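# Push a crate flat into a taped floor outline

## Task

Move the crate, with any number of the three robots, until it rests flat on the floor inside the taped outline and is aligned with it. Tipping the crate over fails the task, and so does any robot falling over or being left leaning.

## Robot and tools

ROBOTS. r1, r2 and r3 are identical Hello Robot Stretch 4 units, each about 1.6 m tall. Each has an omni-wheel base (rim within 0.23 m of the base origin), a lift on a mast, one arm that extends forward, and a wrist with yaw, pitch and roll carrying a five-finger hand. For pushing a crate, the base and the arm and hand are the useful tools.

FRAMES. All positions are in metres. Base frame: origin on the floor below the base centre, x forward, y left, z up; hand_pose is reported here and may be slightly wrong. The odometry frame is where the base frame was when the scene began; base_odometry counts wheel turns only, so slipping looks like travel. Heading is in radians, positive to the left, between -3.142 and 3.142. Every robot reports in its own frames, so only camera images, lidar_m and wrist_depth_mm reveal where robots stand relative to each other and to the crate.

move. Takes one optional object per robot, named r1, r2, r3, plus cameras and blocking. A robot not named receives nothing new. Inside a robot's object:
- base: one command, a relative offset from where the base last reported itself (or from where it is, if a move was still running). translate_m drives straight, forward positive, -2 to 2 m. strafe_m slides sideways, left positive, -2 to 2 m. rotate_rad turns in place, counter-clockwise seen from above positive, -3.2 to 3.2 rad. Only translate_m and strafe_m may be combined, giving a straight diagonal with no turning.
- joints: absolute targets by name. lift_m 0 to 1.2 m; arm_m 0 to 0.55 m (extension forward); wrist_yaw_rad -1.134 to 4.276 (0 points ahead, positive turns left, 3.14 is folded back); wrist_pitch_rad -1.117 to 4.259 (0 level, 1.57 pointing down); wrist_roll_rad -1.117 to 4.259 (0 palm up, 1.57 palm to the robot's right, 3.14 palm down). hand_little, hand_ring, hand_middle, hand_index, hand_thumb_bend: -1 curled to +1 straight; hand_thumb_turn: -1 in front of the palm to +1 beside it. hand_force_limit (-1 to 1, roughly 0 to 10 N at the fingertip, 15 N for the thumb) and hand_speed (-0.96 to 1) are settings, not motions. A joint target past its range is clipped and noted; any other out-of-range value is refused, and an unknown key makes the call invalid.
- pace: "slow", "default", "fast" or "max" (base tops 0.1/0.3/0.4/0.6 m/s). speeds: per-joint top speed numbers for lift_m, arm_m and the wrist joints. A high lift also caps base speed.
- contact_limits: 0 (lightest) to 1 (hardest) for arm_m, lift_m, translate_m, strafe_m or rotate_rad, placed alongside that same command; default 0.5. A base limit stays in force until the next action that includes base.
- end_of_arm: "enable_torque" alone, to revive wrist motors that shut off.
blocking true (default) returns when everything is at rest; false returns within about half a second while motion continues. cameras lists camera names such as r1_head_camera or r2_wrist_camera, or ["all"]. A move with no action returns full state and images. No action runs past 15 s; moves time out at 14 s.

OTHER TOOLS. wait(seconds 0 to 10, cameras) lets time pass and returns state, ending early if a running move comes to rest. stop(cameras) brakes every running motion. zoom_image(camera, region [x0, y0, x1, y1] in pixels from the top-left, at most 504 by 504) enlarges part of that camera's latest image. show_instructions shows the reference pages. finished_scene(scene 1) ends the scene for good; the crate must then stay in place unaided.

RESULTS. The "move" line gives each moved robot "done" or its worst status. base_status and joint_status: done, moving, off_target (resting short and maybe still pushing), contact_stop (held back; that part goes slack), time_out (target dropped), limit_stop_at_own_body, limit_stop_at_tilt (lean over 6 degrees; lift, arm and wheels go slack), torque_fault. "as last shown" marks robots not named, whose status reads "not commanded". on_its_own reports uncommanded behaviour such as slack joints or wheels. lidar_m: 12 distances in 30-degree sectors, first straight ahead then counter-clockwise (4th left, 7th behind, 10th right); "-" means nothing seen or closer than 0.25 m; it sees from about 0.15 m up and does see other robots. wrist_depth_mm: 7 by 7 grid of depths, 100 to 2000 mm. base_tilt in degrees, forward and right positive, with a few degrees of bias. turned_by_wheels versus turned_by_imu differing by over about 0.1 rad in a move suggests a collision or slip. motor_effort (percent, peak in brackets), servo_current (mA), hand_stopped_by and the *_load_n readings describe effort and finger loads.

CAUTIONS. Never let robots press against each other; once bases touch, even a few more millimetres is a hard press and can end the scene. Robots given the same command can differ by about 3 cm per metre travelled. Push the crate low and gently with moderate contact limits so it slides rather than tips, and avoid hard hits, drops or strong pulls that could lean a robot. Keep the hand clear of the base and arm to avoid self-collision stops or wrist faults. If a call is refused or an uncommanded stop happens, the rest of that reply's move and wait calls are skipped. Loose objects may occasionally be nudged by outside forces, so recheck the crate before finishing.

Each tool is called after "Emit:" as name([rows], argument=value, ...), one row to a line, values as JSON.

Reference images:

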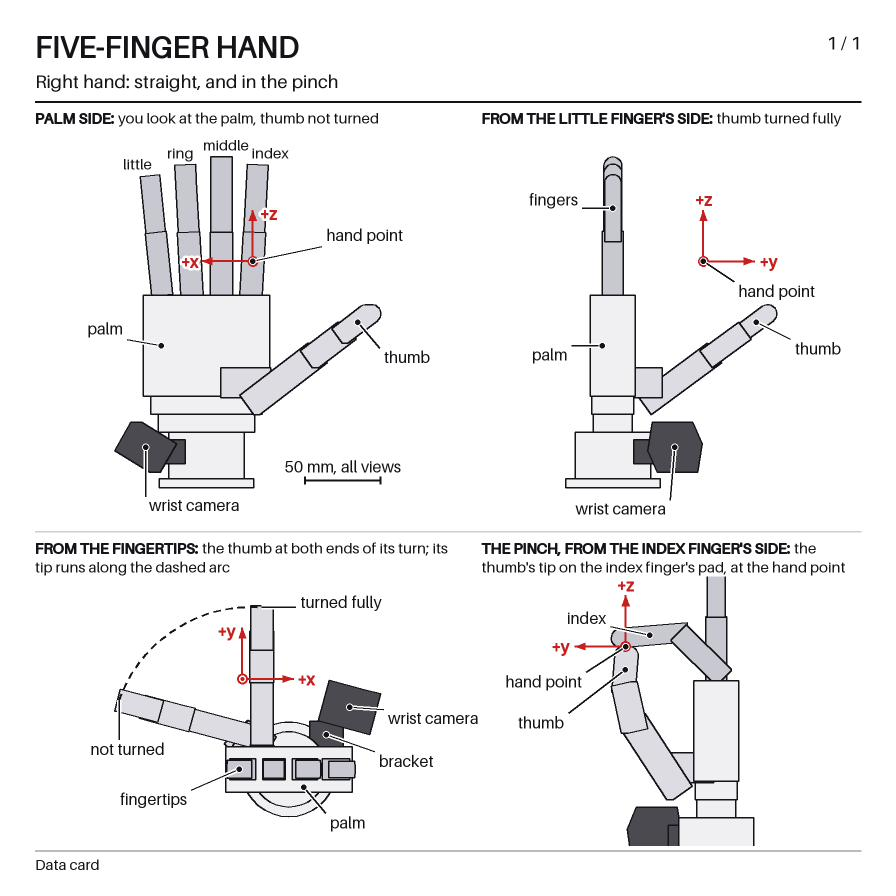

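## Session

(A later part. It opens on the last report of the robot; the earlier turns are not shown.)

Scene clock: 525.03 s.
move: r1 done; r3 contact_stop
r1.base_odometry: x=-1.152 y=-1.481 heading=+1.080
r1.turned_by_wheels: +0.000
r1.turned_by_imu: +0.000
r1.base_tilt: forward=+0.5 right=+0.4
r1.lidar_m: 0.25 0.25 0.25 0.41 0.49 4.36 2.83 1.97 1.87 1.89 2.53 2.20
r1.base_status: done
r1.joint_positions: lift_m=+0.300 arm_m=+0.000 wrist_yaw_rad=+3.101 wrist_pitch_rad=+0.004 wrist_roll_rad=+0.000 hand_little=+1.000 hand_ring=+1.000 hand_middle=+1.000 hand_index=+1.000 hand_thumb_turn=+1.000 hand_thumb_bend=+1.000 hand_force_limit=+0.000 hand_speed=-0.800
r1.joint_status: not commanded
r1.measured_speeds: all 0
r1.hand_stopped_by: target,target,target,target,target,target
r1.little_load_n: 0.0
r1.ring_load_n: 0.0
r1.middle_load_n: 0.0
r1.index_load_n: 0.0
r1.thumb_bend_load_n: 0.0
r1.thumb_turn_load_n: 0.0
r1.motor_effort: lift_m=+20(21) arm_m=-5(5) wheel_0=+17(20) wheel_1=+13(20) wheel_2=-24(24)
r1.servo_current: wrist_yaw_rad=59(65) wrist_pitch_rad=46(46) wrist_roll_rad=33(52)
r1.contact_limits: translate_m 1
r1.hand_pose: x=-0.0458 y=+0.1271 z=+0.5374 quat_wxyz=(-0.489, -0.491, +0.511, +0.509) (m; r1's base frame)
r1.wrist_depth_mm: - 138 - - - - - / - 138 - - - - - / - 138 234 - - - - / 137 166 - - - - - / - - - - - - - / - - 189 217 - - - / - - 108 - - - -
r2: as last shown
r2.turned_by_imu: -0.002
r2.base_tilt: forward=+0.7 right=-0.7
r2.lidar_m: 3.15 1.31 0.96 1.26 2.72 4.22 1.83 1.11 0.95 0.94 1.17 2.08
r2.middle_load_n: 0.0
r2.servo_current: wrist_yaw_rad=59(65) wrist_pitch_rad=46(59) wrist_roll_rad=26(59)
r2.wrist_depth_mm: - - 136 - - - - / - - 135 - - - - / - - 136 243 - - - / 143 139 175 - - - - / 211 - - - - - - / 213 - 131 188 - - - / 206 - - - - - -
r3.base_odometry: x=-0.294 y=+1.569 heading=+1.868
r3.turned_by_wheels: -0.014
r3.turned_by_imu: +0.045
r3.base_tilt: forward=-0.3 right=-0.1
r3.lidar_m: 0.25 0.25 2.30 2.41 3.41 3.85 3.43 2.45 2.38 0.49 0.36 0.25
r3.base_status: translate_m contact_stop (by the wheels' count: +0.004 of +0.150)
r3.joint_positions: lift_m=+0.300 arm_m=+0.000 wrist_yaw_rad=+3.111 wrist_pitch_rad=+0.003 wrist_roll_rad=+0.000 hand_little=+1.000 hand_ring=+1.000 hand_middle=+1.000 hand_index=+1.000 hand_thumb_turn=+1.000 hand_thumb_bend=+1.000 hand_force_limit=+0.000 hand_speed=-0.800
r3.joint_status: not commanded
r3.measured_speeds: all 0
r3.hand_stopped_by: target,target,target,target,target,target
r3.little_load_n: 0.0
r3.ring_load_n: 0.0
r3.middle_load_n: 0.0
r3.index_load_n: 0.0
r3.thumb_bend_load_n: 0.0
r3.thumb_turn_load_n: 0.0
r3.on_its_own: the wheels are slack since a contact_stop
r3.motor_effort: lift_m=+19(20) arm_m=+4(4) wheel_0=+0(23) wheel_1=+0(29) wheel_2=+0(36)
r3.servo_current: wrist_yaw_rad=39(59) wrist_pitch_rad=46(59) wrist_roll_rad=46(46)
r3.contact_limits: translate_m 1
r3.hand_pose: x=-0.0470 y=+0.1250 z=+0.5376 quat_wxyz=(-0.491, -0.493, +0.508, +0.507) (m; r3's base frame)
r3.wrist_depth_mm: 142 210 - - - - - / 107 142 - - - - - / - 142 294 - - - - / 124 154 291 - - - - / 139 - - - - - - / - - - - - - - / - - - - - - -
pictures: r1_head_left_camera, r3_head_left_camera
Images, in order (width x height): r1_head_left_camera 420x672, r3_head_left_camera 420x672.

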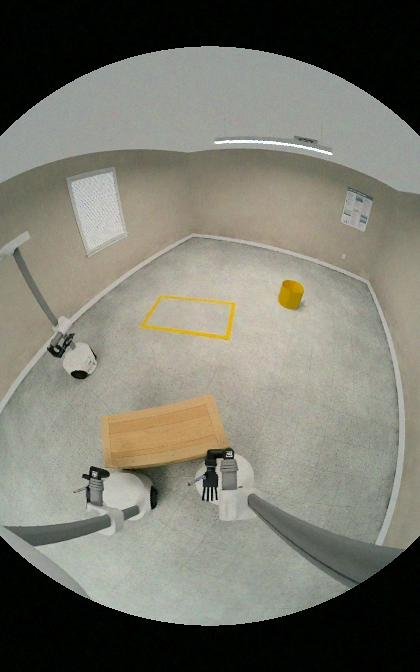

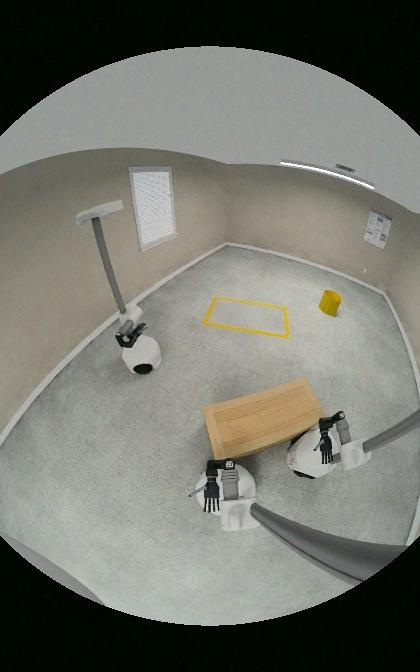

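Emit:
move(r1={"base": {"translate_m": -0.05}, "contact_limits": {"translate_m": 1.0}}, r3={"base": {"translate_m": -0.05}, "contact_limits": {"translate_m": 1.0}}, cameras=[])

Emit:
move(r3={"base": {"translate_m": 0.15}, "pace": "default", "contact_limits": {"translate_m": 1.0}}, cameras=["r3_head_left_camera", "r1_head_left_camera", "r3_head_right_camera"])

Scene clock: 591.30 s.
move: r1 done; r3 done
r1.base_odometry: x=-1.176 y=-1.525 heading=+1.080
r1.turned_by_wheels: +0.000
r1.turned_by_imu: -0.001
r1.base_tilt: forward=+0.6 right=+0.2
r1.lidar_m: 0.25 0.25 0.29 0.48 0.51 4.32 2.79 1.93 1.85 1.88 2.48 2.21
r1.base_status: done
r1.joint_positions: lift_m=+0.300 arm_m=+0.000 wrist_yaw_rad=+3.101 wrist_pitch_rad=+0.004 wrist_roll_rad=+0.000 hand_little=+1.000 hand_ring=+1.000 hand_middle=+1.000 hand_index=+1.000 hand_thumb_turn=+1.000 hand_thumb_bend=+1.000 hand_force_limit=+0.000 hand_speed=-0.800
r1.joint_status: not commanded
r1.measured_speeds: all 0
r1.hand_stopped_by: target,target,target,target,target,target
r1.little_load_n: 0.0
r1.ring_load_n: 0.0
r1.middle_load_n: 0.0
r1.index_load_n: 0.0
r1.thumb_bend_load_n: 0.0
r1.thumb_turn_load_n: 0.0
r1.motor_effort: lift_m=+20(20) arm_m=-5(5) wheel_0=-1(15) wheel_1=-2(11) wheel_2=-1(24)
r1.servo_current: wrist_yaw_rad=59(65) wrist_pitch_rad=46(52) wrist_roll_rad=52(52)
r1.contact_limits: translate_m 1
r1.hand_pose: x=-0.0458 y=+0.1271 z=+0.5374 quat_wxyz=(-0.489, -0.491, +0.511, +0.509) (m; r1's base frame)
r1.wrist_depth_mm: - 138 - - - - - / - 138 - - - - - / - 138 228 - - - - / 137 167 - - - - - / - - - - - - - / - - 190 216 - - - / - - 108 - - - -
r2.base_odometry: x=+0.000 y=+0.000 heading=+0.000
r2.turned_by_wheels: +0.000
r2.turned_by_imu: -0.001
r2.base_tilt: forward=+0.6 right=-0.6
r2.lidar_m: 3.14 1.36 0.94 1.27 2.70 4.19 1.84 1.09 0.95 0.96 1.13 2.06
r2.base_status: not commanded
r2.joint_positions: lift_m=+0.291 arm_m=+0.000 wrist_yaw_rad=+3.223 wrist_pitch_rad=+0.004 wrist_roll_rad=+0.000 hand_little=+1.000 hand_ring=+1.000 hand_middle=+1.000 hand_index=+1.000 hand_thumb_turn=+1.000 hand_thumb_bend=+1.000 hand_force_limit=+0.000 hand_speed=-0.800
r2.joint_status: not commanded
r2.measured_speeds: all 0
r2.hand_stopped_by: target,target,target,target,target,target
r2.little_load_n: 0.0
r2.ring_load_n: 0.0
r2.middle_load_n: 0.0
r2.index_load_n: 0.0
r2.thumb_bend_load_n: -0.5
r2.thumb_turn_load_n: 0.0
r2.motor_effort: lift_m=+24(24) arm_m=+4(4) wheel_0=+0(0) wheel_1=+1(1) wheel_2=+0(0)
r2.servo_current: wrist_yaw_rad=46(65) wrist_pitch_rad=52(52) wrist_roll_rad=33(46)
r2.hand_pose: x=-0.0597 y=+0.0997 z=+0.5285 quat_wxyz=(-0.519, -0.521, +0.480, +0.478) (m; r2's base frame)
r2.wrist_depth_mm: - - 136 - - - - / - - 135 - - - - / - - 136 244 - - - / 143 139 175 - - - - / 211 - - - - - - / 213 - 131 188 - - - / 207 - - - - - -
r3.base_odometry: x=-0.279 y=+1.521 heading=+1.868
r3.turned_by_wheels: +0.000
r3.turned_by_imu: +0.001
r3.base_tilt: forward=-0.2 right=-0.1
r3.lidar_m: 0.25 1.35 2.29 2.46 3.41 3.80 3.40 2.41 2.35 0.51 0.47 0.29
r3.base_status: done
r3.joint_positions: lift_m=+0.300 arm_m=+0.000 wrist_yaw_rad=+3.111 wrist_pitch_rad=+0.003 wrist_roll_rad=+0.000 hand_little=+1.000 hand_ring=+1.000 hand_middle=+1.000 hand_index=+1.000 hand_thumb_turn=+1.000 hand_thumb_bend=+1.000 hand_force_limit=+0.000 hand_speed=-0.800
r3.joint_status: not commanded
r3.measured_speeds: all 0
r3.hand_stopped_by: target,target,target,target,target,target
r3.little_load_n: 0.0
r3.ring_load_n: 0.0
r3.middle_load_n: 0.0
r3.index_load_n: 0.0
r3.thumb_bend_load_n: 0.0
r3.thumb_turn_load_n: 0.0
r3.motor_effort: lift_m=+19(19) arm_m=+4(4) wheel_0=-2(5) wheel_1=-1(7) wheel_2=-1(9)
r3.servo_current: wrist_yaw_rad=46(59) wrist_pitch_rad=52(59) wrist_roll_rad=39(52)
r3.contact_limits: translate_m 1
r3.hand_pose: x=-0.0470 y=+0.1250 z=+0.5376 quat_wxyz=(-0.491, -0.493, +0.508, +0.507) (m; r3's base frame)
r3.wrist_depth_mm: 142 218 - - - - - / 124 143 - - - - - / - 143 - - - - - / 131 162 - - - - - / 139 - - - - - - / - - - - - - - / - - - - - - -
pictures: none
No camera images: "cameras" was empty.

Scene clock: 593.23 s.
move: r3 contact_stop
r1, r2: as last shown
r1.base_tilt: forward=+0.6 right=+0.3
r1.lidar_m: 0.25 0.25 0.28 0.50 0.55 4.35 2.81 1.95 1.84 1.89 2.51 2.21
r1.motor_effort: lift_m=+20(20) arm_m=-5(5) wheel_0=-1(2) wheel_1=-2(2) wheel_2=+0(1)
r1.servo_current: wrist_yaw_rad=39(72) wrist_pitch_rad=39(52) wrist_roll_rad=39(46)
r1.contact_limits: translate_m 1
r1.wrist_depth_mm: - 138 - - - - - / - 138 - - - - - / - 138 228 - - - - / 137 167 - - - - - / - - - - - - - / - - 189 216 - - - / - - 108 - - - -
r2.base_tilt: forward=+0.6 right=-0.7
r2.lidar_m: 3.14 1.29 0.92 1.24 2.72 4.21 1.84 1.10 0.95 0.97 1.16 2.05
r2.thumb_bend_load_n: 0.0
r2.motor_effort: lift_m=+24(25) arm_m=+3(4) wheel_0=+0(0) wheel_1=+1(1) wheel_2=+0(0)
r2.servo_current: wrist_yaw_rad=52(72) wrist_pitch_rad=46(59) wrist_roll_rad=39(46)
r2.wrist_depth_mm: - - 136 - - - - / - - 135 - - - - / - - 136 243 - - - / 143 139 175 - - - - / 211 - - - - - - / 213 - 131 188 - - - / 207 - - - - - -
r3.base_odometry: x=-0.307 y=+1.597 heading=+1.837
r3.turned_by_wheels: -0.031
r3.turned_by_imu: +0.019
r3.base_tilt: forward=-0.3 right=-0.1
r3.lidar_m: 0.25 1.26 2.25 2.37 3.42 3.86 3.43 2.46 2.43 0.50 0.38 0.25
r3.base_status: translate_m contact_stop (by the wheels' count: +0.081 of +0.150)
r3.joint_positions: lift_m=+0.300 arm_m=+0.000 wrist_yaw_rad=+3.111 wrist_pitch_rad=+0.003 wrist_roll_rad=+0.000 hand_little=+1.000 hand_ring=+1.000 hand_middle=+1.000 hand_index=+1.000 hand_thumb_turn=+1.000 hand_thumb_bend=+1.000 hand_force_limit=+0.000 hand_speed=-0.800
r3.joint_status: not commanded
r3.measured_speeds: all 0
r3.hand_stopped_by: target,target,target,target,target,target
r3.little_load_n: 0.0
r3.ring_load_n: 0.0
r3.middle_load_n: 0.0
r3.index_load_n: 0.0
r3.thumb_bend_load_n: 0.0
r3.thumb_turn_load_n: 0.0
r3.on_its_own: the wheels are slack since a contact_stop
r3.motor_effort: lift_m=+19(20) arm_m=+4(4) wheel_0=+0(21) wheel_1=+0(30) wheel_2=+0(33)
r3.servo_current: wrist_yaw_rad=46(59) wrist_pitch_rad=52(59) wrist_roll_rad=46(46)
r3.contact_limits: translate_m 1
r3.hand_pose: x=-0.0471 y=+0.1250 z=+0.5377 quat_wxyz=(-0.492, -0.493, +0.508, +0.507) (m; r3's base frame)
r3.wrist_depth_mm: 142 220 - - - - - / 127 143 - - - - - / 115 144 - - - - - / 131 161 - - - - - / 139 - - - - - - / - - - - - - - / - - - - - - -
pictures: r1_head_left_camera, r3_head_left_camera, r3_head_right_camera
Images, in order (width x height): r1_head_left_camera 420x672, r3_head_left_camera 420x672, r3_head_right_camera 420x672.

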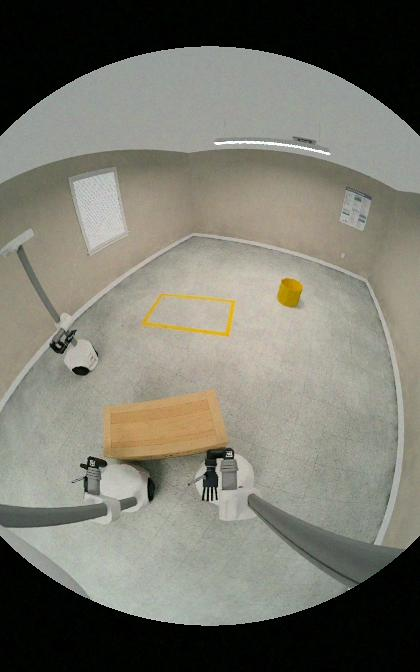

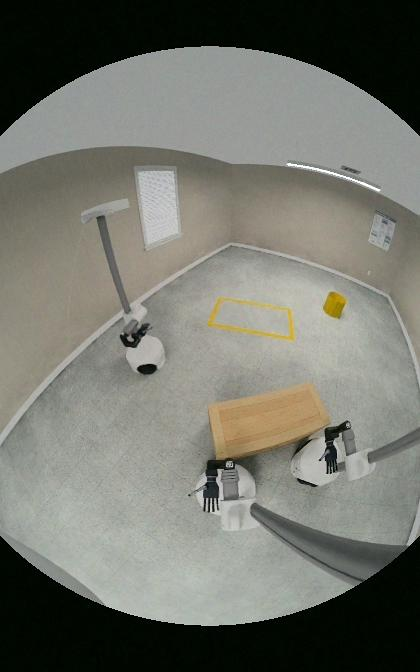

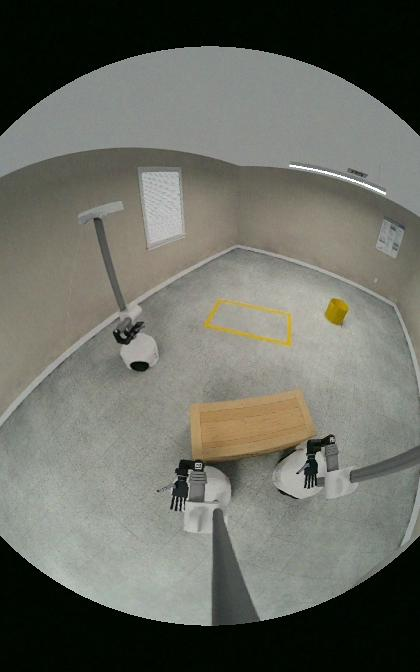

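Emit:
move(r2={"base": {"rotate_rad": 0.47}}, r3={"base": {"translate_m": -0.02}, "contact_limits": {"translate_m": 1.0}}, cameras=["r2_head_left_camera", "r2_head_right_camera"])

Scene clock: 641.07 s.
move: r2 done; r3 done
r1: as last shown
r1.lidar_m: 0.25 0.25 0.29 0.53 0.54 4.31 2.81 1.96 1.84 1.91 2.51 2.20
r1.servo_current: wrist_yaw_rad=46(65) wrist_pitch_rad=33(46) wrist_roll_rad=33(46)
r1.contact_limits: translate_m 1
r1.wrist_depth_mm: - 138 - - - - - / - 138 - - - - - / - 138 228 - - - - / 137 166 - - - - - / - - - - - - - / - - 190 217 - - - / - - 108 - - - -
r2.base_odometry: x=+0.000 y=+0.000 heading=+0.470
r2.turned_by_wheels: +0.470
r2.turned_by_imu: +0.476
r2.base_tilt: forward=+0.6 right=-0.7
r2.lidar_m: 1.33 0.94 1.16 2.71 4.19 2.01 1.15 0.95 0.95 1.10 1.85 3.13
r2.base_status: done
r2.joint_positions: lift_m=+0.291 arm_m=+0.000 wrist_yaw_rad=+3.223 wrist_pitch_rad=+0.004 wrist_roll_rad=+0.000 hand_little=+1.000 hand_ring=+1.000 hand_middle=+1.000 hand_index=+1.000 hand_thumb_turn=+1.000 hand_thumb_bend=+1.000 hand_force_limit=+0.000 hand_speed=-0.800
r2.joint_status: not commanded
r2.measured_speeds: all 0
r2.hand_stopped_by: target,target,target,target,target,target
r2.little_load_n: 0.0
r2.ring_load_n: 0.0
r2.middle_load_n: 0.0
r2.index_load_n: 0.0
r2.thumb_bend_load_n: 0.0
r2.thumb_turn_load_n: 0.0
r2.motor_effort: lift_m=+24(24) arm_m=+4(4) wheel_0=+1(6) wheel_1=-1(6) wheel_2=-1(9)
r2.servo_current: wrist_yaw_rad=20(59) wrist_pitch_rad=39(52) wrist_roll_rad=39(52)
r2.hand_pose: x=-0.0597 y=+0.0997 z=+0.5285 quat_wxyz=(-0.519, -0.521, +0.480, +0.478) (m; r2's base frame)
r2.wrist_depth_mm: - - 136 - 1808 - - / - - 135 - 1808 - - / - - 136 216 1921 - - / 143 139 168 - - - - / 211 - - - - - - / 213 - 131 188 - - - / 207 - - - - - -
r3.base_odometry: x=-0.301 y=+1.578 heading=+1.837
r3.turned_by_wheels: +0.000
r3.turned_by_imu: +0.001
r3.base_tilt: forward=-0.3 right=-0.2
r3.lidar_m: 0.25 1.25 2.27 2.41 3.45 3.83 3.33 2.45 2.39 0.51 0.42 0.25
r3.base_status: done
r3.joint_positions: lift_m=+0.300 arm_m=+0.000 wrist_yaw_rad=+3.111 wrist_pitch_rad=+0.003 wrist_roll_rad=+0.000 hand_little=+1.000 hand_ring=+1.000 hand_middle=+1.000 hand_index=+1.000 hand_thumb_turn=+1.000 hand_thumb_bend=+1.000 hand_force_limit=+0.000 hand_speed=-0.800
r3.joint_status: not commanded
r3.measured_speeds: all 0
r3.hand_stopped_by: target,target,target,target,target,target
r3.little_load_n: 0.5
r3.ring_load_n: 0.0
r3.middle_load_n: 0.0
r3.index_load_n: 0.0
r3.thumb_bend_load_n: 0.0
r3.thumb_turn_load_n: 0.0
r3.motor_effort: lift_m=+19(19) arm_m=+4(4) wheel_0=+1(5) wheel_1=+0(7) wheel_2=-2(9)
r3.servo_current: wrist_yaw_rad=46(59) wrist_pitch_rad=59(59) wrist_roll_rad=33(46)
r3.contact_limits: translate_m 1
r3.hand_pose: x=-0.0471 y=+0.1250 z=+0.5377 quat_wxyz=(-0.492, -0.493, +0.508, +0.507) (m; r3's base frame)
r3.wrist_depth_mm: 143 218 - - - - - / 123 143 - - - - - / - 143 - - - - - / 131 160 - - - - - / 139 - - - - - - / - - - - - - - / - - - - - - -
pictures: r2_head_left_camera, r2_head_right_camera
Images, in order (width x height): r2_head_left_camera 420x672, r2_head_right_camera 420x672.

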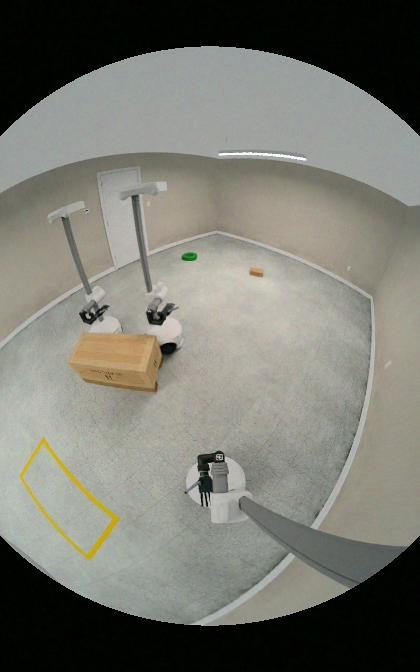

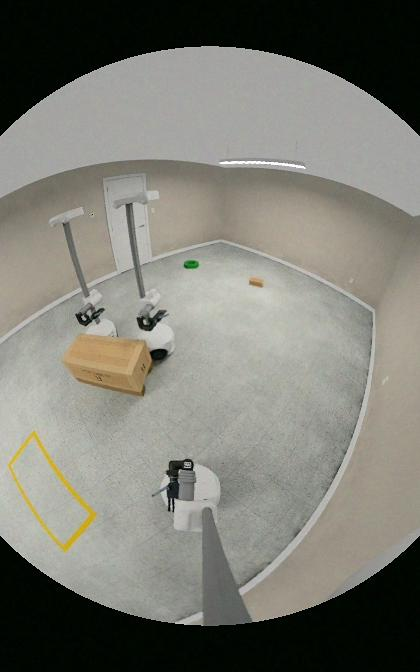

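Emit:
move(r1={"base": {"translate_m": -0.35, "strafe_m": 0.0}}, r2={"base": {"strafe_m": 1.24, "translate_m": 0.3}}, cameras=["r2_head_left_camera", "r2_head_right_camera", "r1_head_left_camera"])

Scene clock: 668.67 s.
move: r1 done; r2 done
r1.base_odometry: x=-1.340 y=-1.834 heading=+1.080
r1.turned_by_wheels: +0.000
r1.turned_by_imu: -0.001
r1.base_tilt: forward=+0.6 right=+0.3
r1.lidar_m: 0.57 0.56 0.52 0.52 4.15 4.01 2.53 1.76 1.67 1.75 2.32 2.55
r1.base_status: done
r1.joint_positions: lift_m=+0.300 arm_m=+0.000 wrist_yaw_rad=+3.101 wrist_pitch_rad=+0.004 wrist_roll_rad=+0.000 hand_little=+1.000 hand_ring=+1.000 hand_middle=+1.000 hand_index=+1.000 hand_thumb_turn=+1.000 hand_thumb_bend=+1.000 hand_force_limit=+0.000 hand_speed=-0.800
r1.joint_status: not commanded
r1.measured_speeds: all 0
r1.hand_stopped_by: target,target,target,target,target,target
r1.little_load_n: 0.0
r1.ring_load_n: 0.0
r1.middle_load_n: 0.0
r1.index_load_n: 0.0
r1.thumb_bend_load_n: 0.0
r1.thumb_turn_load_n: 0.0
r1.motor_effort: lift_m=+20(20) arm_m=-5(5) wheel_0=-2(8) wheel_1=+0(10) wheel_2=-1(10)
r1.servo_current: wrist_yaw_rad=33(78) wrist_pitch_rad=39(59) wrist_roll_rad=26(46)
r1.hand_pose: x=-0.0458 y=+0.1271 z=+0.5374 quat_wxyz=(-0.489, -0.491, +0.511, +0.509) (m; r1's base frame)
r1.wrist_depth_mm: - 138 - - - - - / - 138 - - - - - / - 138 233 - - - - / 138 174 - - - - - / - - - - - - - / - - 189 217 - - - / - - 108 - - - -
r2.base_odometry: x=-0.294 y=+1.241 heading=+0.470
r2.turned_by_wheels: +0.000
r2.turned_by_imu: -0.006
r2.base_tilt: forward=+0.6 right=-0.7
r2.lidar_m: 0.52 2.65 2.66 1.70 1.55 3.59 2.45 2.07 2.07 2.33 0.70 0.55
r2.base_status: done
r2.joint_positions: lift_m=+0.291 arm_m=+0.000 wrist_yaw_rad=+3.223 wrist_pitch_rad=+0.004 wrist_roll_rad=+0.000 hand_little=+1.000 hand_ring=+1.000 hand_middle=+1.000 hand_index=+1.000 hand_thumb_turn=+1.000 hand_thumb_bend=+1.000 hand_force_limit=+0.000 hand_speed=-0.800
r2.joint_status: not commanded
r2.measured_speeds: all 0
r2.hand_stopped_by: target,target,target,target,target,target
r2.little_load_n: 0.0
r2.ring_load_n: 0.0
r2.middle_load_n: 0.0
r2.index_load_n: 0.0
r2.thumb_bend_load_n: 0.0
r2.thumb_turn_load_n: 0.0
r2.motor_effort: lift_m=+24(25) arm_m=+3(4) wheel_0=+0(8) wheel_1=+0(10) wheel_2=-2(8)
r2.servo_current: wrist_yaw_rad=26(72) wrist_pitch_rad=52(52) wrist_roll_rad=33(52)
r2.hand_pose: x=-0.0597 y=+0.0997 z=+0.5285 quat_wxyz=(-0.519, -0.521, +0.480, +0.478) (m; r2's base frame)
r2.wrist_depth_mm: - - 136 - - - - / - - 135 - - - - / - - 136 245 - - - / 143 139 177 - - - - / 211 - - - - - - / 214 1499 132 188 - - - / 208 - - - - - -
r3: as last shown
r3.turned_by_imu: +0.003
r3.base_tilt: forward=-0.3 right=-0.3
r3.lidar_m: 0.25 2.36 2.29 2.43 3.38 3.83 3.35 2.47 0.51 0.54 0.41 0.25
r3.little_load_n: 0.0
r3.motor_effort: lift_m=+19(19) arm_m=+4(4) wheel_0=+1(1) wheel_1=+0(1) wheel_2=-1(2)
r3.servo_current: wrist_yaw_rad=52(59) wrist_pitch_rad=59(59) wrist_roll_rad=39(52)
r3.contact_limits: translate_m 1
r3.wrist_depth_mm: 142 218 - - - - - / 123 143 - - - - - / - 143 - - - - - / 131 160 - - - - - / 139 - - - - - - / - - - - - - - / - - - - - - -
pictures: r1_head_left_camera, r2_head_left_camera, r2_head_right_camera
Images, in order (width x height): r1_head_left_camera 420x672, r2_head_left_camera 420x672, r2_head_right_camera 420x672.

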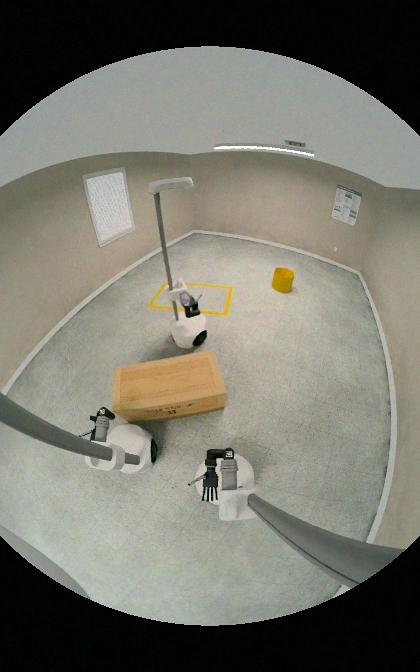

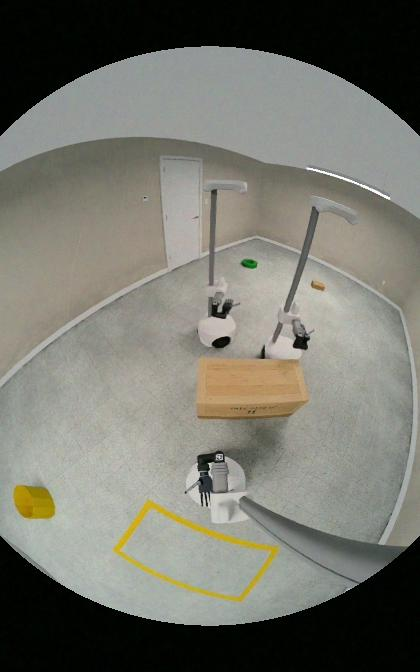

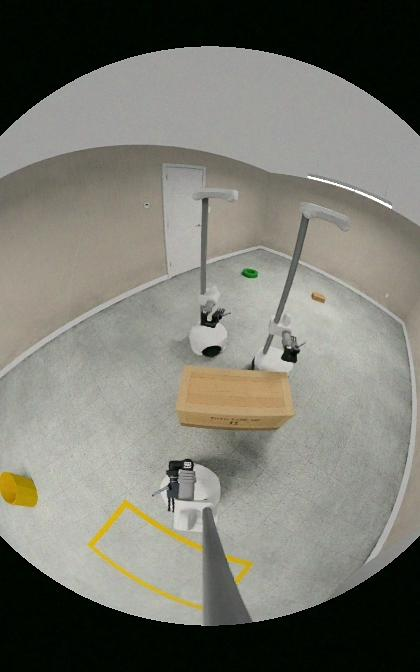

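Emit:
move(r2={"base": {"translate_m": 0.45}, "pace": "slow", "contact_limits": {"translate_m": 1.0}}, cameras=["r2_head_left_camera", "r3_head_left_camera", "r1_head_left_camera"])

Scene clock: 689.67 s.
move: r2 done
r1, r3: as last shown
r1.turned_by_imu: -0.003
r1.lidar_m: 0.44 0.45 0.54 0.55 4.16 4.03 2.55 1.77 1.68 1.75 2.31 2.53
r1.motor_effort: lift_m=+20(20) arm_m=-5(5) wheel_0=-2(3) wheel_1=+0(0) wheel_2=-1(1)
r1.servo_current: wrist_yaw_rad=33(72) wrist_pitch_rad=33(52) wrist_roll_rad=39(52)
r1.wrist_depth_mm: - 138 - - - - - / - 138 - - - - - / - 138 232 - - - - / 137 173 - - - - - / - - - - - - - / - - 189 216 - - - / - - 108 - - - -
r2.base_odometry: x=+0.106 y=+1.445 heading=+0.470
r2.turned_by_wheels: +0.001
r2.turned_by_imu: +0.002
r2.base_tilt: forward=+0.6 right=-0.7
r2.lidar_m: 0.25 0.25 2.33 2.70 1.77 3.89 2.81 2.38 2.37 0.43 0.25 0.25
r2.base_status: done
r2.joint_positions: lift_m=+0.291 arm_m=+0.000 wrist_yaw_rad=+3.223 wrist_pitch_rad=+0.004 wrist_roll_rad=+0.000 hand_little=+1.000 hand_ring=+1.000 hand_middle=+1.000 hand_index=+1.000 hand_thumb_turn=+1.000 hand_thumb_bend=+1.000 hand_force_limit=+0.000 hand_speed=-0.800
r2.joint_status: not commanded
r2.measured_speeds: all 0
r2.hand_stopped_by: target,target,target,target,target,target
r2.little_load_n: 0.0
r2.ring_load_n: 0.0
r2.middle_load_n: 0.0
r2.index_load_n: 0.0
r2.thumb_bend_load_n: 0.0
r2.thumb_turn_load_n: 0.0
r2.motor_effort: lift_m=+24(24) arm_m=+4(4) wheel_0=+20(27) wheel_1=+6(13) wheel_2=-19(22)
r2.servo_current: wrist_yaw_rad=46(78) wrist_pitch_rad=46(52) wrist_roll_rad=33(52)
r2.contact_limits: translate_m 1
r2.hand_pose: x=-0.0597 y=+0.0997 z=+0.5285 quat_wxyz=(-0.519, -0.521, +0.480, +0.478) (m; r2's base frame)
r2.wrist_depth_mm: - - 136 - - - - / - - 135 - - - - / - - 136 246 - - - / 143 139 177 - - - - / 211 - - - - - - / 213 1537 132 188 - - - / 208 - - - - - -
r3.base_tilt: forward=-0.3 right=-0.2
r3.lidar_m: 0.25 0.25 2.29 2.42 3.42 3.82 3.38 2.46 0.53 0.52 0.30 0.25
r3.motor_effort: lift_m=+19(19) arm_m=+4(4) wheel_0=+1(1) wheel_1=+0(0) wheel_2=-2(2)
r3.servo_current: wrist_yaw_rad=46(52) wrist_pitch_rad=52(59) wrist_roll_rad=39(52)
r3.contact_limits: translate_m 1
pictures: r1_head_left_camera, r2_head_left_camera, r3_head_left_camera
Images, in order (width x height): r1_head_left_camera 420x672, r2_head_left_camera 420x672, r3_head_left_camera 420x672.

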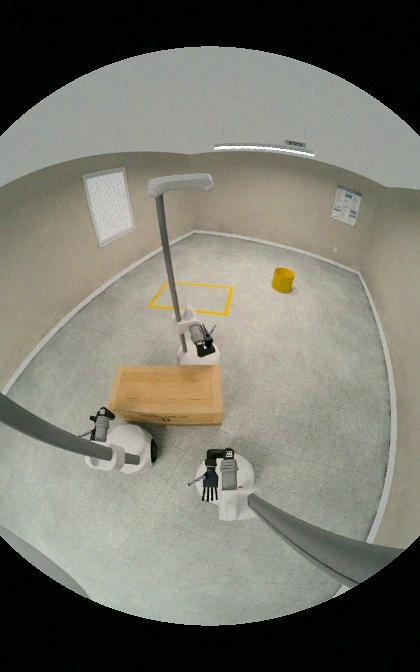

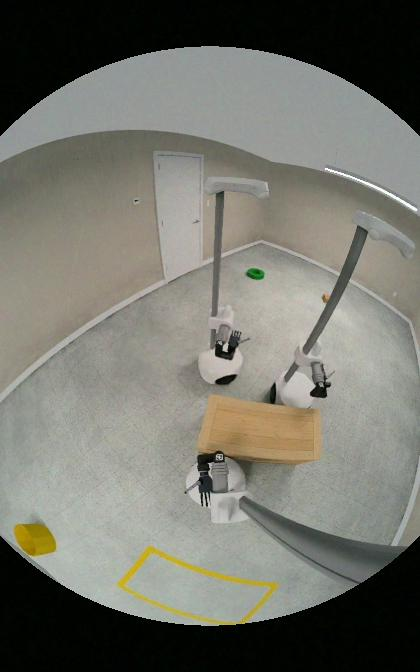

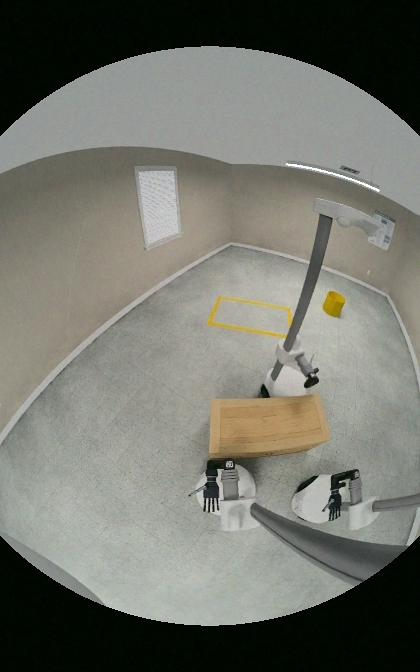

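Emit:
move(r2={"base": {"translate_m": 0.11}, "pace": "slow", "contact_limits": {"translate_m": 1.0}}, cameras=["r2_head_left_camera", "r3_head_left_camera", "r1_head_left_camera"])

Scene clock: 708.80 s.
move: r2 done
r1, r3: as last shown
r1.turned_by_imu: -0.002
r1.base_tilt: forward=+0.5 right=+0.3
r1.lidar_m: 0.32 0.32 0.54 0.53 4.13 4.02 2.53 1.80 1.68 1.73 2.32 2.52
r1.motor_effort: lift_m=+20(20) arm_m=-5(5) wheel_0=-2(2) wheel_1=+0(0) wheel_2=+0(1)
r1.servo_current: wrist_yaw_rad=52(65) wrist_pitch_rad=39(46) wrist_roll_rad=33(52)
r1.wrist_depth_mm: - 138 - - - - - / - 138 - - - - - / - 138 232 - - - - / 138 173 - - - - - / - - - - - - - / - - 190 217 - - - / - - 108 - - - -
r2.base_odometry: x=+0.203 y=+1.495 heading=+0.470
r2.turned_by_wheels: +0.000
r2.turned_by_imu: -0.002
r2.base_tilt: forward=+0.6 right=-0.7
r2.lidar_m: 0.25 0.26 2.26 2.60 1.81 3.95 2.89 2.44 2.45 0.30 0.25 0.25
r2.base_status: done
r2.joint_positions: lift_m=+0.291 arm_m=+0.000 wrist_yaw_rad=+3.223 wrist_pitch_rad=+0.004 wrist_roll_rad=+0.000 hand_little=+1.000 hand_ring=+1.000 hand_middle=+1.000 hand_index=+1.000 hand_thumb_turn=+1.000 hand_thumb_bend=+1.000 hand_force_limit=+0.000 hand_speed=-0.800
r2.joint_status: not commanded
r2.measured_speeds: all 0
r2.hand_stopped_by: target,target,target,target,target,target
r2.little_load_n: 0.0
r2.ring_load_n: 0.0
r2.middle_load_n: 0.5
r2.index_load_n: 0.0
r2.thumb_bend_load_n: 0.0
r2.thumb_turn_load_n: 0.0
r2.motor_effort: lift_m=+24(24) arm_m=+3(4) wheel_0=+13(24) wheel_1=+5(10) wheel_2=-23(29)
r2.servo_current: wrist_yaw_rad=52(65) wrist_pitch_rad=33(52) wrist_roll_rad=39(46)
r2.contact_limits: translate_m 1
r2.hand_pose: x=-0.0597 y=+0.0997 z=+0.5285 quat_wxyz=(-0.519, -0.521, +0.480, +0.478) (m; r2's base frame)
r2.wrist_depth_mm: - - 136 - - - - / - - 135 - - - - / - - 136 245 - - - / 143 139 177 - - - - / 211 - - - - - - / 214 1537 132 188 - - - / 208 - - - - - -
r3.turned_by_imu: +0.002
r3.lidar_m: 0.25 0.25 2.29 2.38 3.44 3.83 3.39 2.47 0.52 0.48 0.26 0.25
r3.servo_current: wrist_yaw_rad=39(59) wrist_pitch_rad=52(59) wrist_roll_rad=39(52)
r3.contact_limits: translate_m 1
r3.wrist_depth_mm: 142 218 - - - - - / 123 143 - - - - - / - 143 - - - - - / 130 160 - - - - - / 139 - - - - - - / - - - - - - - / - - - - - - -
pictures: r1_head_left_camera, r2_head_left_camera, r3_head_left_camera
Images, in order (width x height): r1_head_left_camera 420x672, r2_head_left_camera 420x672, r3_head_left_camera 420x672.

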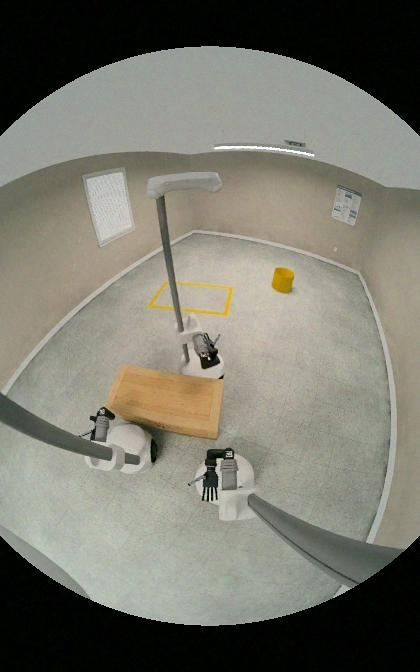

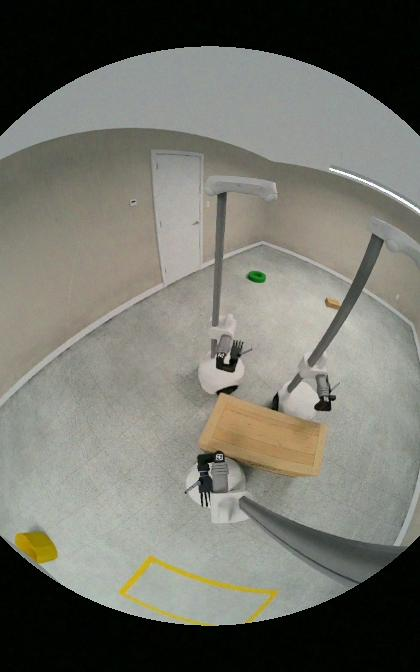

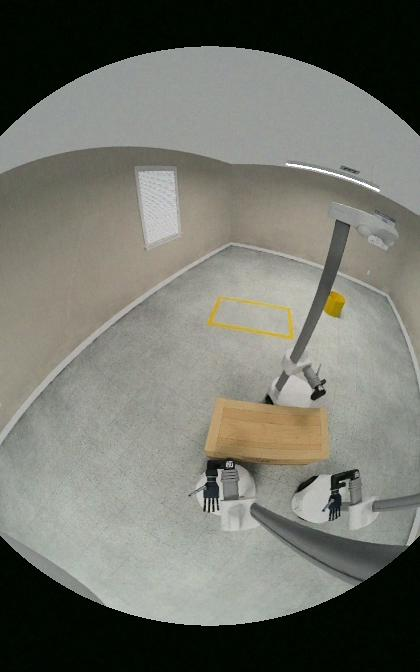

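Emit:
move(r2={"base": {"translate_m": -0.3}, "contact_limits": {"translate_m": 1.0}}, r3={"base": {"translate_m": -0.03, "strafe_m": 0.04}, "contact_limits": {"translate_m": 1.0}}, r1={"base": {"strafe_m": 0.14}, "contact_limits": {"strafe_m": 1.0}}, cameras=[])

Emit:
move(r2={"base": {"strafe_m": -1.4}}, r3={"base": {"rotate_rad": -0.13}, "contact_limits": {"rotate_rad": 1.0}}, r1={"base": {"rotate_rad": -0.05}, "contact_limits": {"rotate_rad": 1.0}}, cameras=["r2_head_left_camera", "r3_head_left_camera", "r1_head_left_camera", "r1_head_right_camera"])

Scene clock: 765.50 s.
move: r1 done; r2 done; r3 done
r1.base_odometry: x=-1.464 y=-1.768 heading=+1.080
r1.turned_by_wheels: +0.000
r1.turned_by_imu: -0.002
r1.base_tilt: forward=+0.6 right=+0.3
r1.lidar_m: 0.30 0.33 0.45 0.43 3.99 3.96 2.75 1.88 1.81 1.85 2.46 2.58
r1.base_status: done
r1.joint_positions: lift_m=+0.300 arm_m=+0.000 wrist_yaw_rad=+3.101 wrist_pitch_rad=+0.004 wrist_roll_rad=+0.000 hand_little=+1.000 hand_ring=+1.000 hand_middle=+1.000 hand_index=+1.000 hand_thumb_turn=+1.000 hand_thumb_bend=+1.000 hand_force_limit=+0.000 hand_speed=-0.800
r1.joint_status: not commanded
r1.measured_speeds: all 0
r1.hand_stopped_by: target,target,target,target,target,target
r1.little_load_n: 0.0
r1.ring_load_n: 0.0
r1.middle_load_n: 0.0
r1.index_load_n: 0.0
r1.thumb_bend_load_n: 0.0
r1.thumb_turn_load_n: 0.0
r1.motor_effort: lift_m=+20(20) arm_m=-5(5) wheel_0=+1(9) wheel_1=-2(10) wheel_2=+1(2)
r1.servo_current: wrist_yaw_rad=65(72) wrist_pitch_rad=39(52) wrist_roll_rad=39(52)
r1.contact_limits: strafe_m 1
r1.hand_pose: x=-0.0458 y=+0.1271 z=+0.5374 quat_wxyz=(-0.489, -0.491, +0.511, +0.509) (m; r1's base frame)
r1.wrist_depth_mm: - 139 - - - - - / - 138 - - - - - / 124 139 253 - - - - / 138 175 - - - - - / - - - - - - - / - - 189 216 - - - / - - 108 - - - -
r2.base_odometry: x=-0.064 y=+1.359 heading=+0.470
r2.turned_by_wheels: +0.000
r2.turned_by_imu: -0.001
r2.base_tilt: forward=+0.6 right=-0.7
r2.lidar_m: 0.47 2.49 2.47 2.85 1.66 3.75 2.66 2.24 2.24 2.59 0.50 0.45
r2.base_status: done
r2.joint_positions: lift_m=+0.291 arm_m=+0.000 wrist_yaw_rad=+3.223 wrist_pitch_rad=+0.004 wrist_roll_rad=+0.000 hand_little=+1.000 hand_ring=+1.000 hand_middle=+1.000 hand_index=+1.000 hand_thumb_turn=+1.000 hand_thumb_bend=+1.000 hand_force_limit=+0.000 hand_speed=-0.800
r2.joint_status: not commanded
r2.measured_speeds: all 0
r2.hand_stopped_by: target,target,target,target,target,target
r2.little_load_n: 0.0
r2.ring_load_n: 0.0
r2.middle_load_n: 0.0
r2.index_load_n: 0.0
r2.thumb_bend_load_n: 0.0
r2.thumb_turn_load_n: 0.0
r2.motor_effort: lift_m=+24(24) arm_m=+3(4) wheel_0=+0(13) wheel_1=+1(7) wheel_2=+0(20)
r2.servo_current: wrist_yaw_rad=33(78) wrist_pitch_rad=46(52) wrist_roll_rad=33(52)
r2.contact_limits: translate_m 1
r2.hand_pose: x=-0.0597 y=+0.0997 z=+0.5285 quat_wxyz=(-0.519, -0.521, +0.480, +0.478) (m; r2's base frame)
r2.wrist_depth_mm: - - 136 - - - - / - - 135 - - - - / - - 136 246 - - - / 143 138 177 - - - - / 211 - - - - - - / 213 1499 132 188 - - - / 208 - - - - - -
r3.base_odometry: x=-0.332 y=+1.539 heading=+1.837
r3.turned_by_wheels: +0.000
r3.turned_by_imu: +0.002
r3.base_tilt: forward=-0.3 right=-0.2
r3.lidar_m: 0.25 0.30 2.26 2.40 3.42 3.79 3.36 2.47 0.41 0.43 0.30 0.25
r3.base_status: done
r3.joint_positions: lift_m=+0.300 arm_m=+0.000 wrist_yaw_rad=+3.111 wrist_pitch_rad=+0.003 wrist_roll_rad=+0.000 hand_little=+1.000 hand_ring=+1.000 hand_middle=+1.000 hand_index=+1.000 hand_thumb_turn=+1.000 hand_thumb_bend=+1.000 hand_force_limit=+0.000 hand_speed=-0.800
r3.joint_status: not commanded
r3.measured_speeds: all 0
r3.hand_stopped_by: target,target,target,target,target,target
r3.little_load_n: 0.0
r3.ring_load_n: 0.0
r3.middle_load_n: 0.0
r3.index_load_n: 0.0
r3.thumb_bend_load_n: 0.0
r3.thumb_turn_load_n: 0.0
r3.motor_effort: lift_m=+19(19) arm_m=+4(4) wheel_0=+0(8) wheel_1=+0(7) wheel_2=+0(7)
r3.servo_current: wrist_yaw_rad=46(59) wrist_pitch_rad=52(59) wrist_roll_rad=39(52)
r3.contact_limits: translate_m 1
r3.hand_pose: x=-0.0471 y=+0.1250 z=+0.5377 quat_wxyz=(-0.492, -0.493, +0.508, +0.507) (m; r3's base frame)
r3.wrist_depth_mm: 142 218 - - - - - / 123 143 - - - - - / - 143 - - - - - / 130 162 - - - - - / 139 - - - - - - / - - - - - - - / - - - - - - -
pictures: none
No camera images: "cameras" was empty.

Scene clock: 771.50 s.
move: r1 done; r2 done; r3 done
r1.base_odometry: x=-1.464 y=-1.768 heading=+1.030
r1.turned_by_wheels: -0.050
r1.turned_by_imu: -0.050
r1.base_tilt: forward=+0.6 right=+0.3
r1.lidar_m: 0.31 0.32 0.46 0.43 3.81 3.96 2.92 1.92 1.79 1.82 2.38 2.58
r1.base_status: done
r1.joint_positions: lift_m=+0.300 arm_m=+0.000 wrist_yaw_rad=+3.101 wrist_pitch_rad=+0.004 wrist_roll_rad=+0.000 hand_little=+1.000 hand_ring=+1.000 hand_middle=+1.000 hand_index=+1.000 hand_thumb_turn=+1.000 hand_thumb_bend=+1.000 hand_force_limit=+0.000 hand_speed=-0.800
r1.joint_status: not commanded
r1.measured_speeds: all 0
r1.hand_stopped_by: target,target,target,target,target,target
r1.little_load_n: 0.0
r1.ring_load_n: 0.0
r1.middle_load_n: 0.0
r1.index_load_n: 0.0
r1.thumb_bend_load_n: 0.0
r1.thumb_turn_load_n: 0.0
r1.motor_effort: lift_m=+20(20) arm_m=-5(5) wheel_0=+2(5) wheel_1=+1(7) wheel_2=+0(6)
r1.servo_current: wrist_yaw_rad=52(72) wrist_pitch_rad=39(52) wrist_roll_rad=46(52)
r1.contact_limits: rotate_rad 1
r1.hand_pose: x=-0.0458 y=+0.1271 z=+0.5374 quat_wxyz=(-0.489, -0.491, +0.511, +0.509) (m; r1's base frame)
r1.wrist_depth_mm: - 139 - - - - - / - 139 - - - - - / 124 139 252 - - - - / 138 176 - - - - - / - - - - - - - / - - 190 217 - - - / - - 108 - - - -
r2.base_odometry: x=+0.570 y=+0.111 heading=+0.470
r2.turned_by_wheels: +0.000
r2.turned_by_imu: +0.004
r2.base_tilt: forward=+0.7 right=-0.7
r2.lidar_m: 4.08 0.85 0.74 2.96 2.97 2.68 1.47 1.23 1.21 1.43 2.41 2.53
r2.base_status: done
r2.joint_positions: lift_m=+0.291 arm_m=+0.000 wrist_yaw_rad=+3.223 wrist_pitch_rad=+0.004 wrist_roll_rad=+0.000 hand_little=+1.000 hand_ring=+1.000 hand_middle=+1.000 hand_index=+1.000 hand_thumb_turn=+1.000 hand_thumb_bend=+1.000 hand_force_limit=+0.000 hand_speed=-0.800
r2.joint_status: not commanded
r2.measured_speeds: all 0
r2.hand_stopped_by: target,target,target,target,target,target
r2.little_load_n: 0.0
r2.ring_load_n: 0.0
r2.middle_load_n: 0.0
r2.index_load_n: 0.0
r2.thumb_bend_load_n: 0.0
r2.thumb_turn_load_n: 0.0
r2.motor_effort: lift_m=+24(24) arm_m=+4(4) wheel_0=+0(9) wheel_1=+0(9) wheel_2=+1(5)
r2.servo_current: wrist_yaw_rad=39(72) wrist_pitch_rad=59(59) wrist_roll_rad=39(52)
r2.hand_pose: x=-0.0597 y=+0.0997 z=+0.5285 quat_wxyz=(-0.519, -0.521, +0.480, +0.478) (m; r2's base frame)
r2.wrist_depth_mm: - - 136 - - - - / - - 135 - - - - / - - 136 206 - - - / 143 139 169 - - - - / 211 - - - - - - / 213 - 131 188 - - - / 208 - - - - - -
r3.base_odometry: x=-0.332 y=+1.538 heading=+1.707
r3.turned_by_wheels: -0.130
r3.turned_by_imu: -0.125
r3.base_tilt: forward=-0.3 right=-0.1
r3.lidar_m: 0.27 0.27 0.84 2.32 3.02 3.78 3.82 2.60 0.44 0.42 0.36 0.26
r3.base_status: done
r3.joint_positions: lift_m=+0.300 arm_m=+0.000 wrist_yaw_rad=+3.111 wrist_pitch_rad=+0.003 wrist_roll_rad=+0.000 hand_little=+1.000 hand_ring=+1.000 hand_middle=+1.000 hand_index=+1.000 hand_thumb_turn=+1.000 hand_thumb_bend=+1.000 hand_force_limit=+0.000 hand_speed=-0.800
r3.joint_status: not commanded
r3.measured_speeds: all 0
r3.hand_stopped_by: target,target,target,target,target,target
r3.little_load_n: 0.5
r3.ring_load_n: 0.5
r3.middle_load_n: 0.0
r3.index_load_n: 0.0
r3.thumb_bend_load_n: 0.0
r3.thumb_turn_load_n: 0.0
r3.motor_effort: lift_m=+19(19) arm_m=+4(4) wheel_0=+2(5) wheel_1=+2(8) wheel_2=-1(6)
r3.servo_current: wrist_yaw_rad=46(59) wrist_pitch_rad=52(59) wrist_roll_rad=39(46)
r3.contact_limits: rotate_rad 1
r3.hand_pose: x=-0.0471 y=+0.1250 z=+0.5377 quat_wxyz=(-0.492, -0.493, +0.508, +0.507) (m; r3's base frame)
r3.wrist_depth_mm: 143 218 - - - - - / 125 143 - - - - - / - 143 - - - - - / 131 163 - - - - - / 139 - - - - - - / - - - - - - - / - - - - - - -
pictures: r1_head_left_camera, r1_head_right_camera, r2_head_left_camera, r3_head_left_camera
Images, in order (width x height): r1_head_left_camera 420x672, r1_head_right_camera 420x672, r2_head_left_camera 420x672, r3_head_left_camera 420x672.

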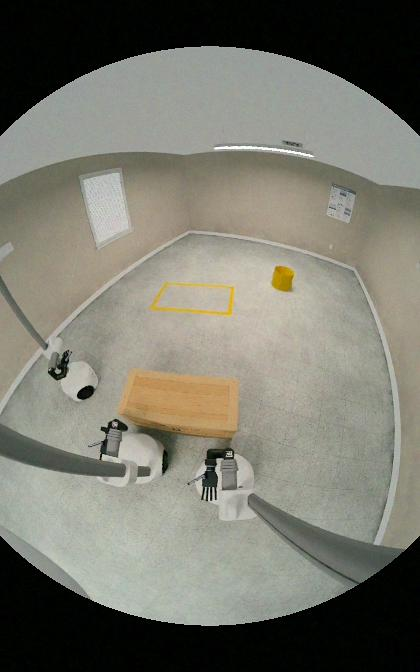

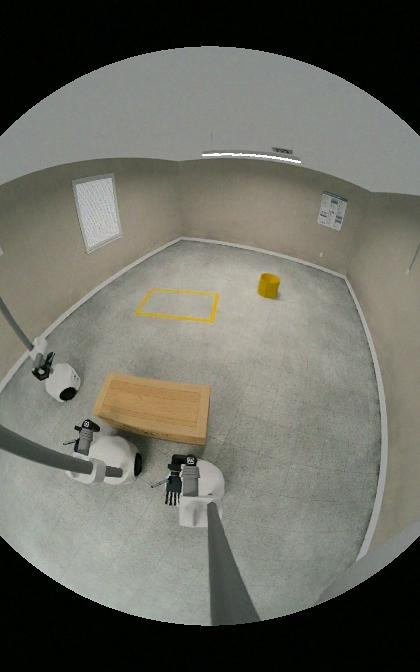

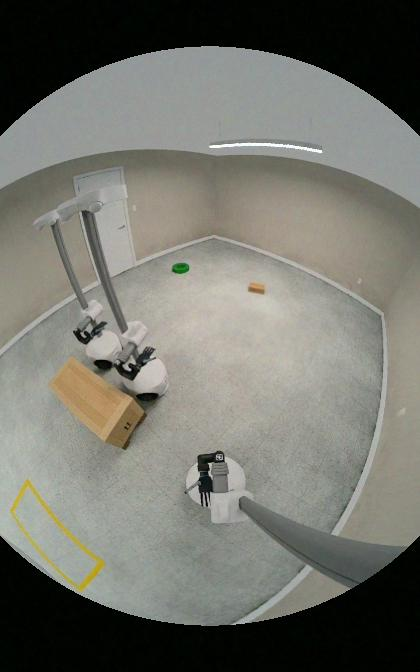

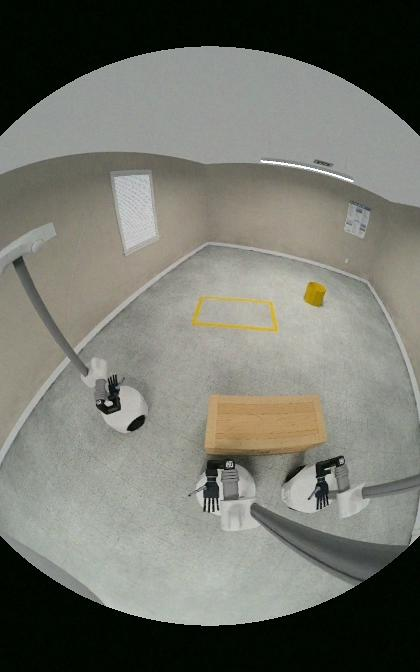

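Emit:
move(r1={"base": {"translate_m": 0.34}, "pace": "slow", "contact_limits": {"translate_m": 1.0}}, r3={"base": {"translate_m": 0.31}, "pace": "slow", "contact_limits": {"translate_m": 1.0}}, cameras=["r1_head_left_camera", "r3_head_left_camera"])

Scene clock: 804.77 s.
move: r1 done; r3 contact_stop
r1.base_odometry: x=-1.290 y=-1.477 heading=+1.031
r1.turned_by_wheels: +0.001
r1.turned_by_imu: +0.191
r1.base_tilt: forward=+0.6 right=+0.2
r1.lidar_m: 0.25 0.25 0.32 0.37 0.47 4.20 2.57 2.03 1.98 2.15 0.26 0.25
r1.base_status: done
r1.joint_positions: lift_m=+0.300 arm_m=+0.000 wrist_yaw_rad=+3.101 wrist_pitch_rad=+0.004 wrist_roll_rad=+0.000 hand_little=+1.000 hand_ring=+1.000 hand_middle=+1.000 hand_index=+1.000 hand_thumb_turn=+1.000 hand_thumb_bend=+1.000 hand_force_limit=+0.000 hand_speed=-0.800
r1.joint_status: not commanded
r1.measured_speeds: all 0
r1.hand_stopped_by: target,target,target,target,target,target
r1.little_load_n: 0.0
r1.ring_load_n: 0.0
r1.middle_load_n: 0.0
r1.index_load_n: 0.5
r1.thumb_bend_load_n: 0.0
r1.thumb_turn_load_n: 0.0
r1.motor_effort: lift_m=+20(20) arm_m=-5(5) wheel_0=+22(29) wheel_1=+16(22) wheel_2=-30(33)
r1.servo_current: wrist_yaw_rad=59(72) wrist_pitch_rad=46(52) wrist_roll_rad=39(52)
r1.contact_limits: translate_m 1
r1.hand_pose: x=-0.0458 y=+0.1271 z=+0.5374 quat_wxyz=(-0.489, -0.491, +0.511, +0.509) (m; r1's base frame)
r1.wrist_depth_mm: - 139 - - - - - / - 138 - - - - - / 123 139 248 - - - - / 138 182 - - - - - / - - - - - - - / - - 190 216 - - - / - - 108 - - - -
r2: as last shown
r2.turned_by_imu: -0.002
r2.lidar_m: 4.08 0.80 0.72 2.98 2.97 2.66 1.44 1.23 1.22 1.41 2.41 2.52
r2.motor_effort: lift_m=+24(24) arm_m=+3(4) wheel_0=+0(0) wheel_1=+0(0) wheel_2=+1(1)
r2.servo_current: wrist_yaw_rad=59(72) wrist_pitch_rad=46(52) wrist_roll_rad=39(52)
r2.wrist_depth_mm: - - 136 - - - - / - - 135 - - - - / - - 136 206 - - - / 143 139 169 - - - - / 211 - - - - - - / 213 - 130 188 - - - / 207 - - - - - -
r3.base_odometry: x=-0.347 y=+1.631 heading=+1.675
r3.turned_by_wheels: -0.032
r3.turned_by_imu: -0.016
r3.base_tilt: forward=-0.3 right=-0.2
r3.lidar_m: 0.25 0.25 0.79 2.27 2.91 3.84 3.88 2.66 2.45 0.36 0.36 0.25
r3.base_status: translate_m contact_stop (by the wheels' count: +0.094 of +0.310)
r3.joint_positions: lift_m=+0.300 arm_m=+0.000 wrist_yaw_rad=+3.111 wrist_pitch_rad=+0.003 wrist_roll_rad=+0.000 hand_little=+1.000 hand_ring=+1.000 hand_middle=+1.000 hand_index=+1.000 hand_thumb_turn=+1.000 hand_thumb_bend=+1.000 hand_force_limit=+0.000 hand_speed=-0.800
r3.joint_status: not commanded
r3.measured_speeds: all 0
r3.hand_stopped_by: target,target,target,target,target,target
r3.little_load_n: 0.0
r3.ring_load_n: 0.0
r3.middle_load_n: 0.0
r3.index_load_n: 0.0
r3.thumb_bend_load_n: 0.0
r3.thumb_turn_load_n: 0.0
r3.on_its_own: the wheels are slack since a contact_stop
r3.motor_effort: lift_m=+19(19) arm_m=+4(4) wheel_0=+0(21) wheel_1=+0(23) wheel_2=+0(36)
r3.servo_current: wrist_yaw_rad=46(52) wrist_pitch_rad=52(59) wrist_roll_rad=39(46)
r3.contact_limits: translate_m 1
r3.hand_pose: x=-0.0471 y=+0.1250 z=+0.5377 quat_wxyz=(-0.492, -0.493, +0.508, +0.507) (m; r3's base frame)
r3.wrist_depth_mm: 142 216 - - - - - / 123 143 - - - - - / - 143 - - - - - / 130 154 - - - - - / 139 - - - - - - / - - - - - - - / - - - - - - -
pictures: r1_head_left_camera, r3_head_left_camera
Images, in order (width x height): r1_head_left_camera 420x672, r3_head_left_camera 420x672.

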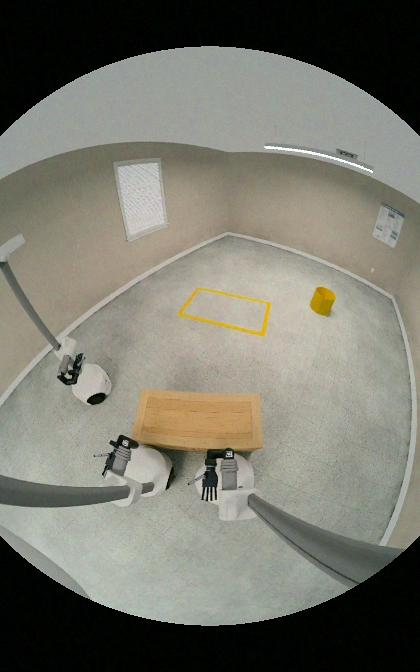

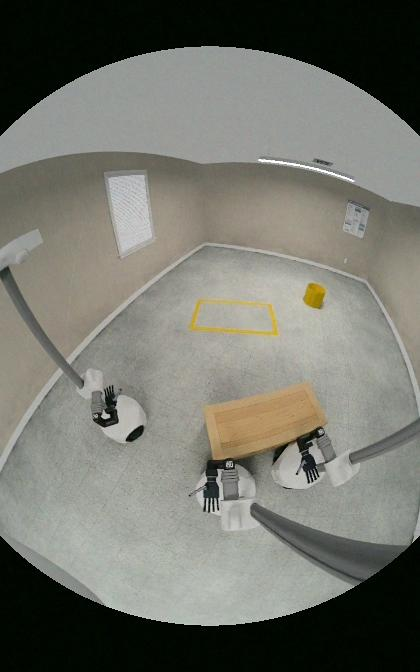

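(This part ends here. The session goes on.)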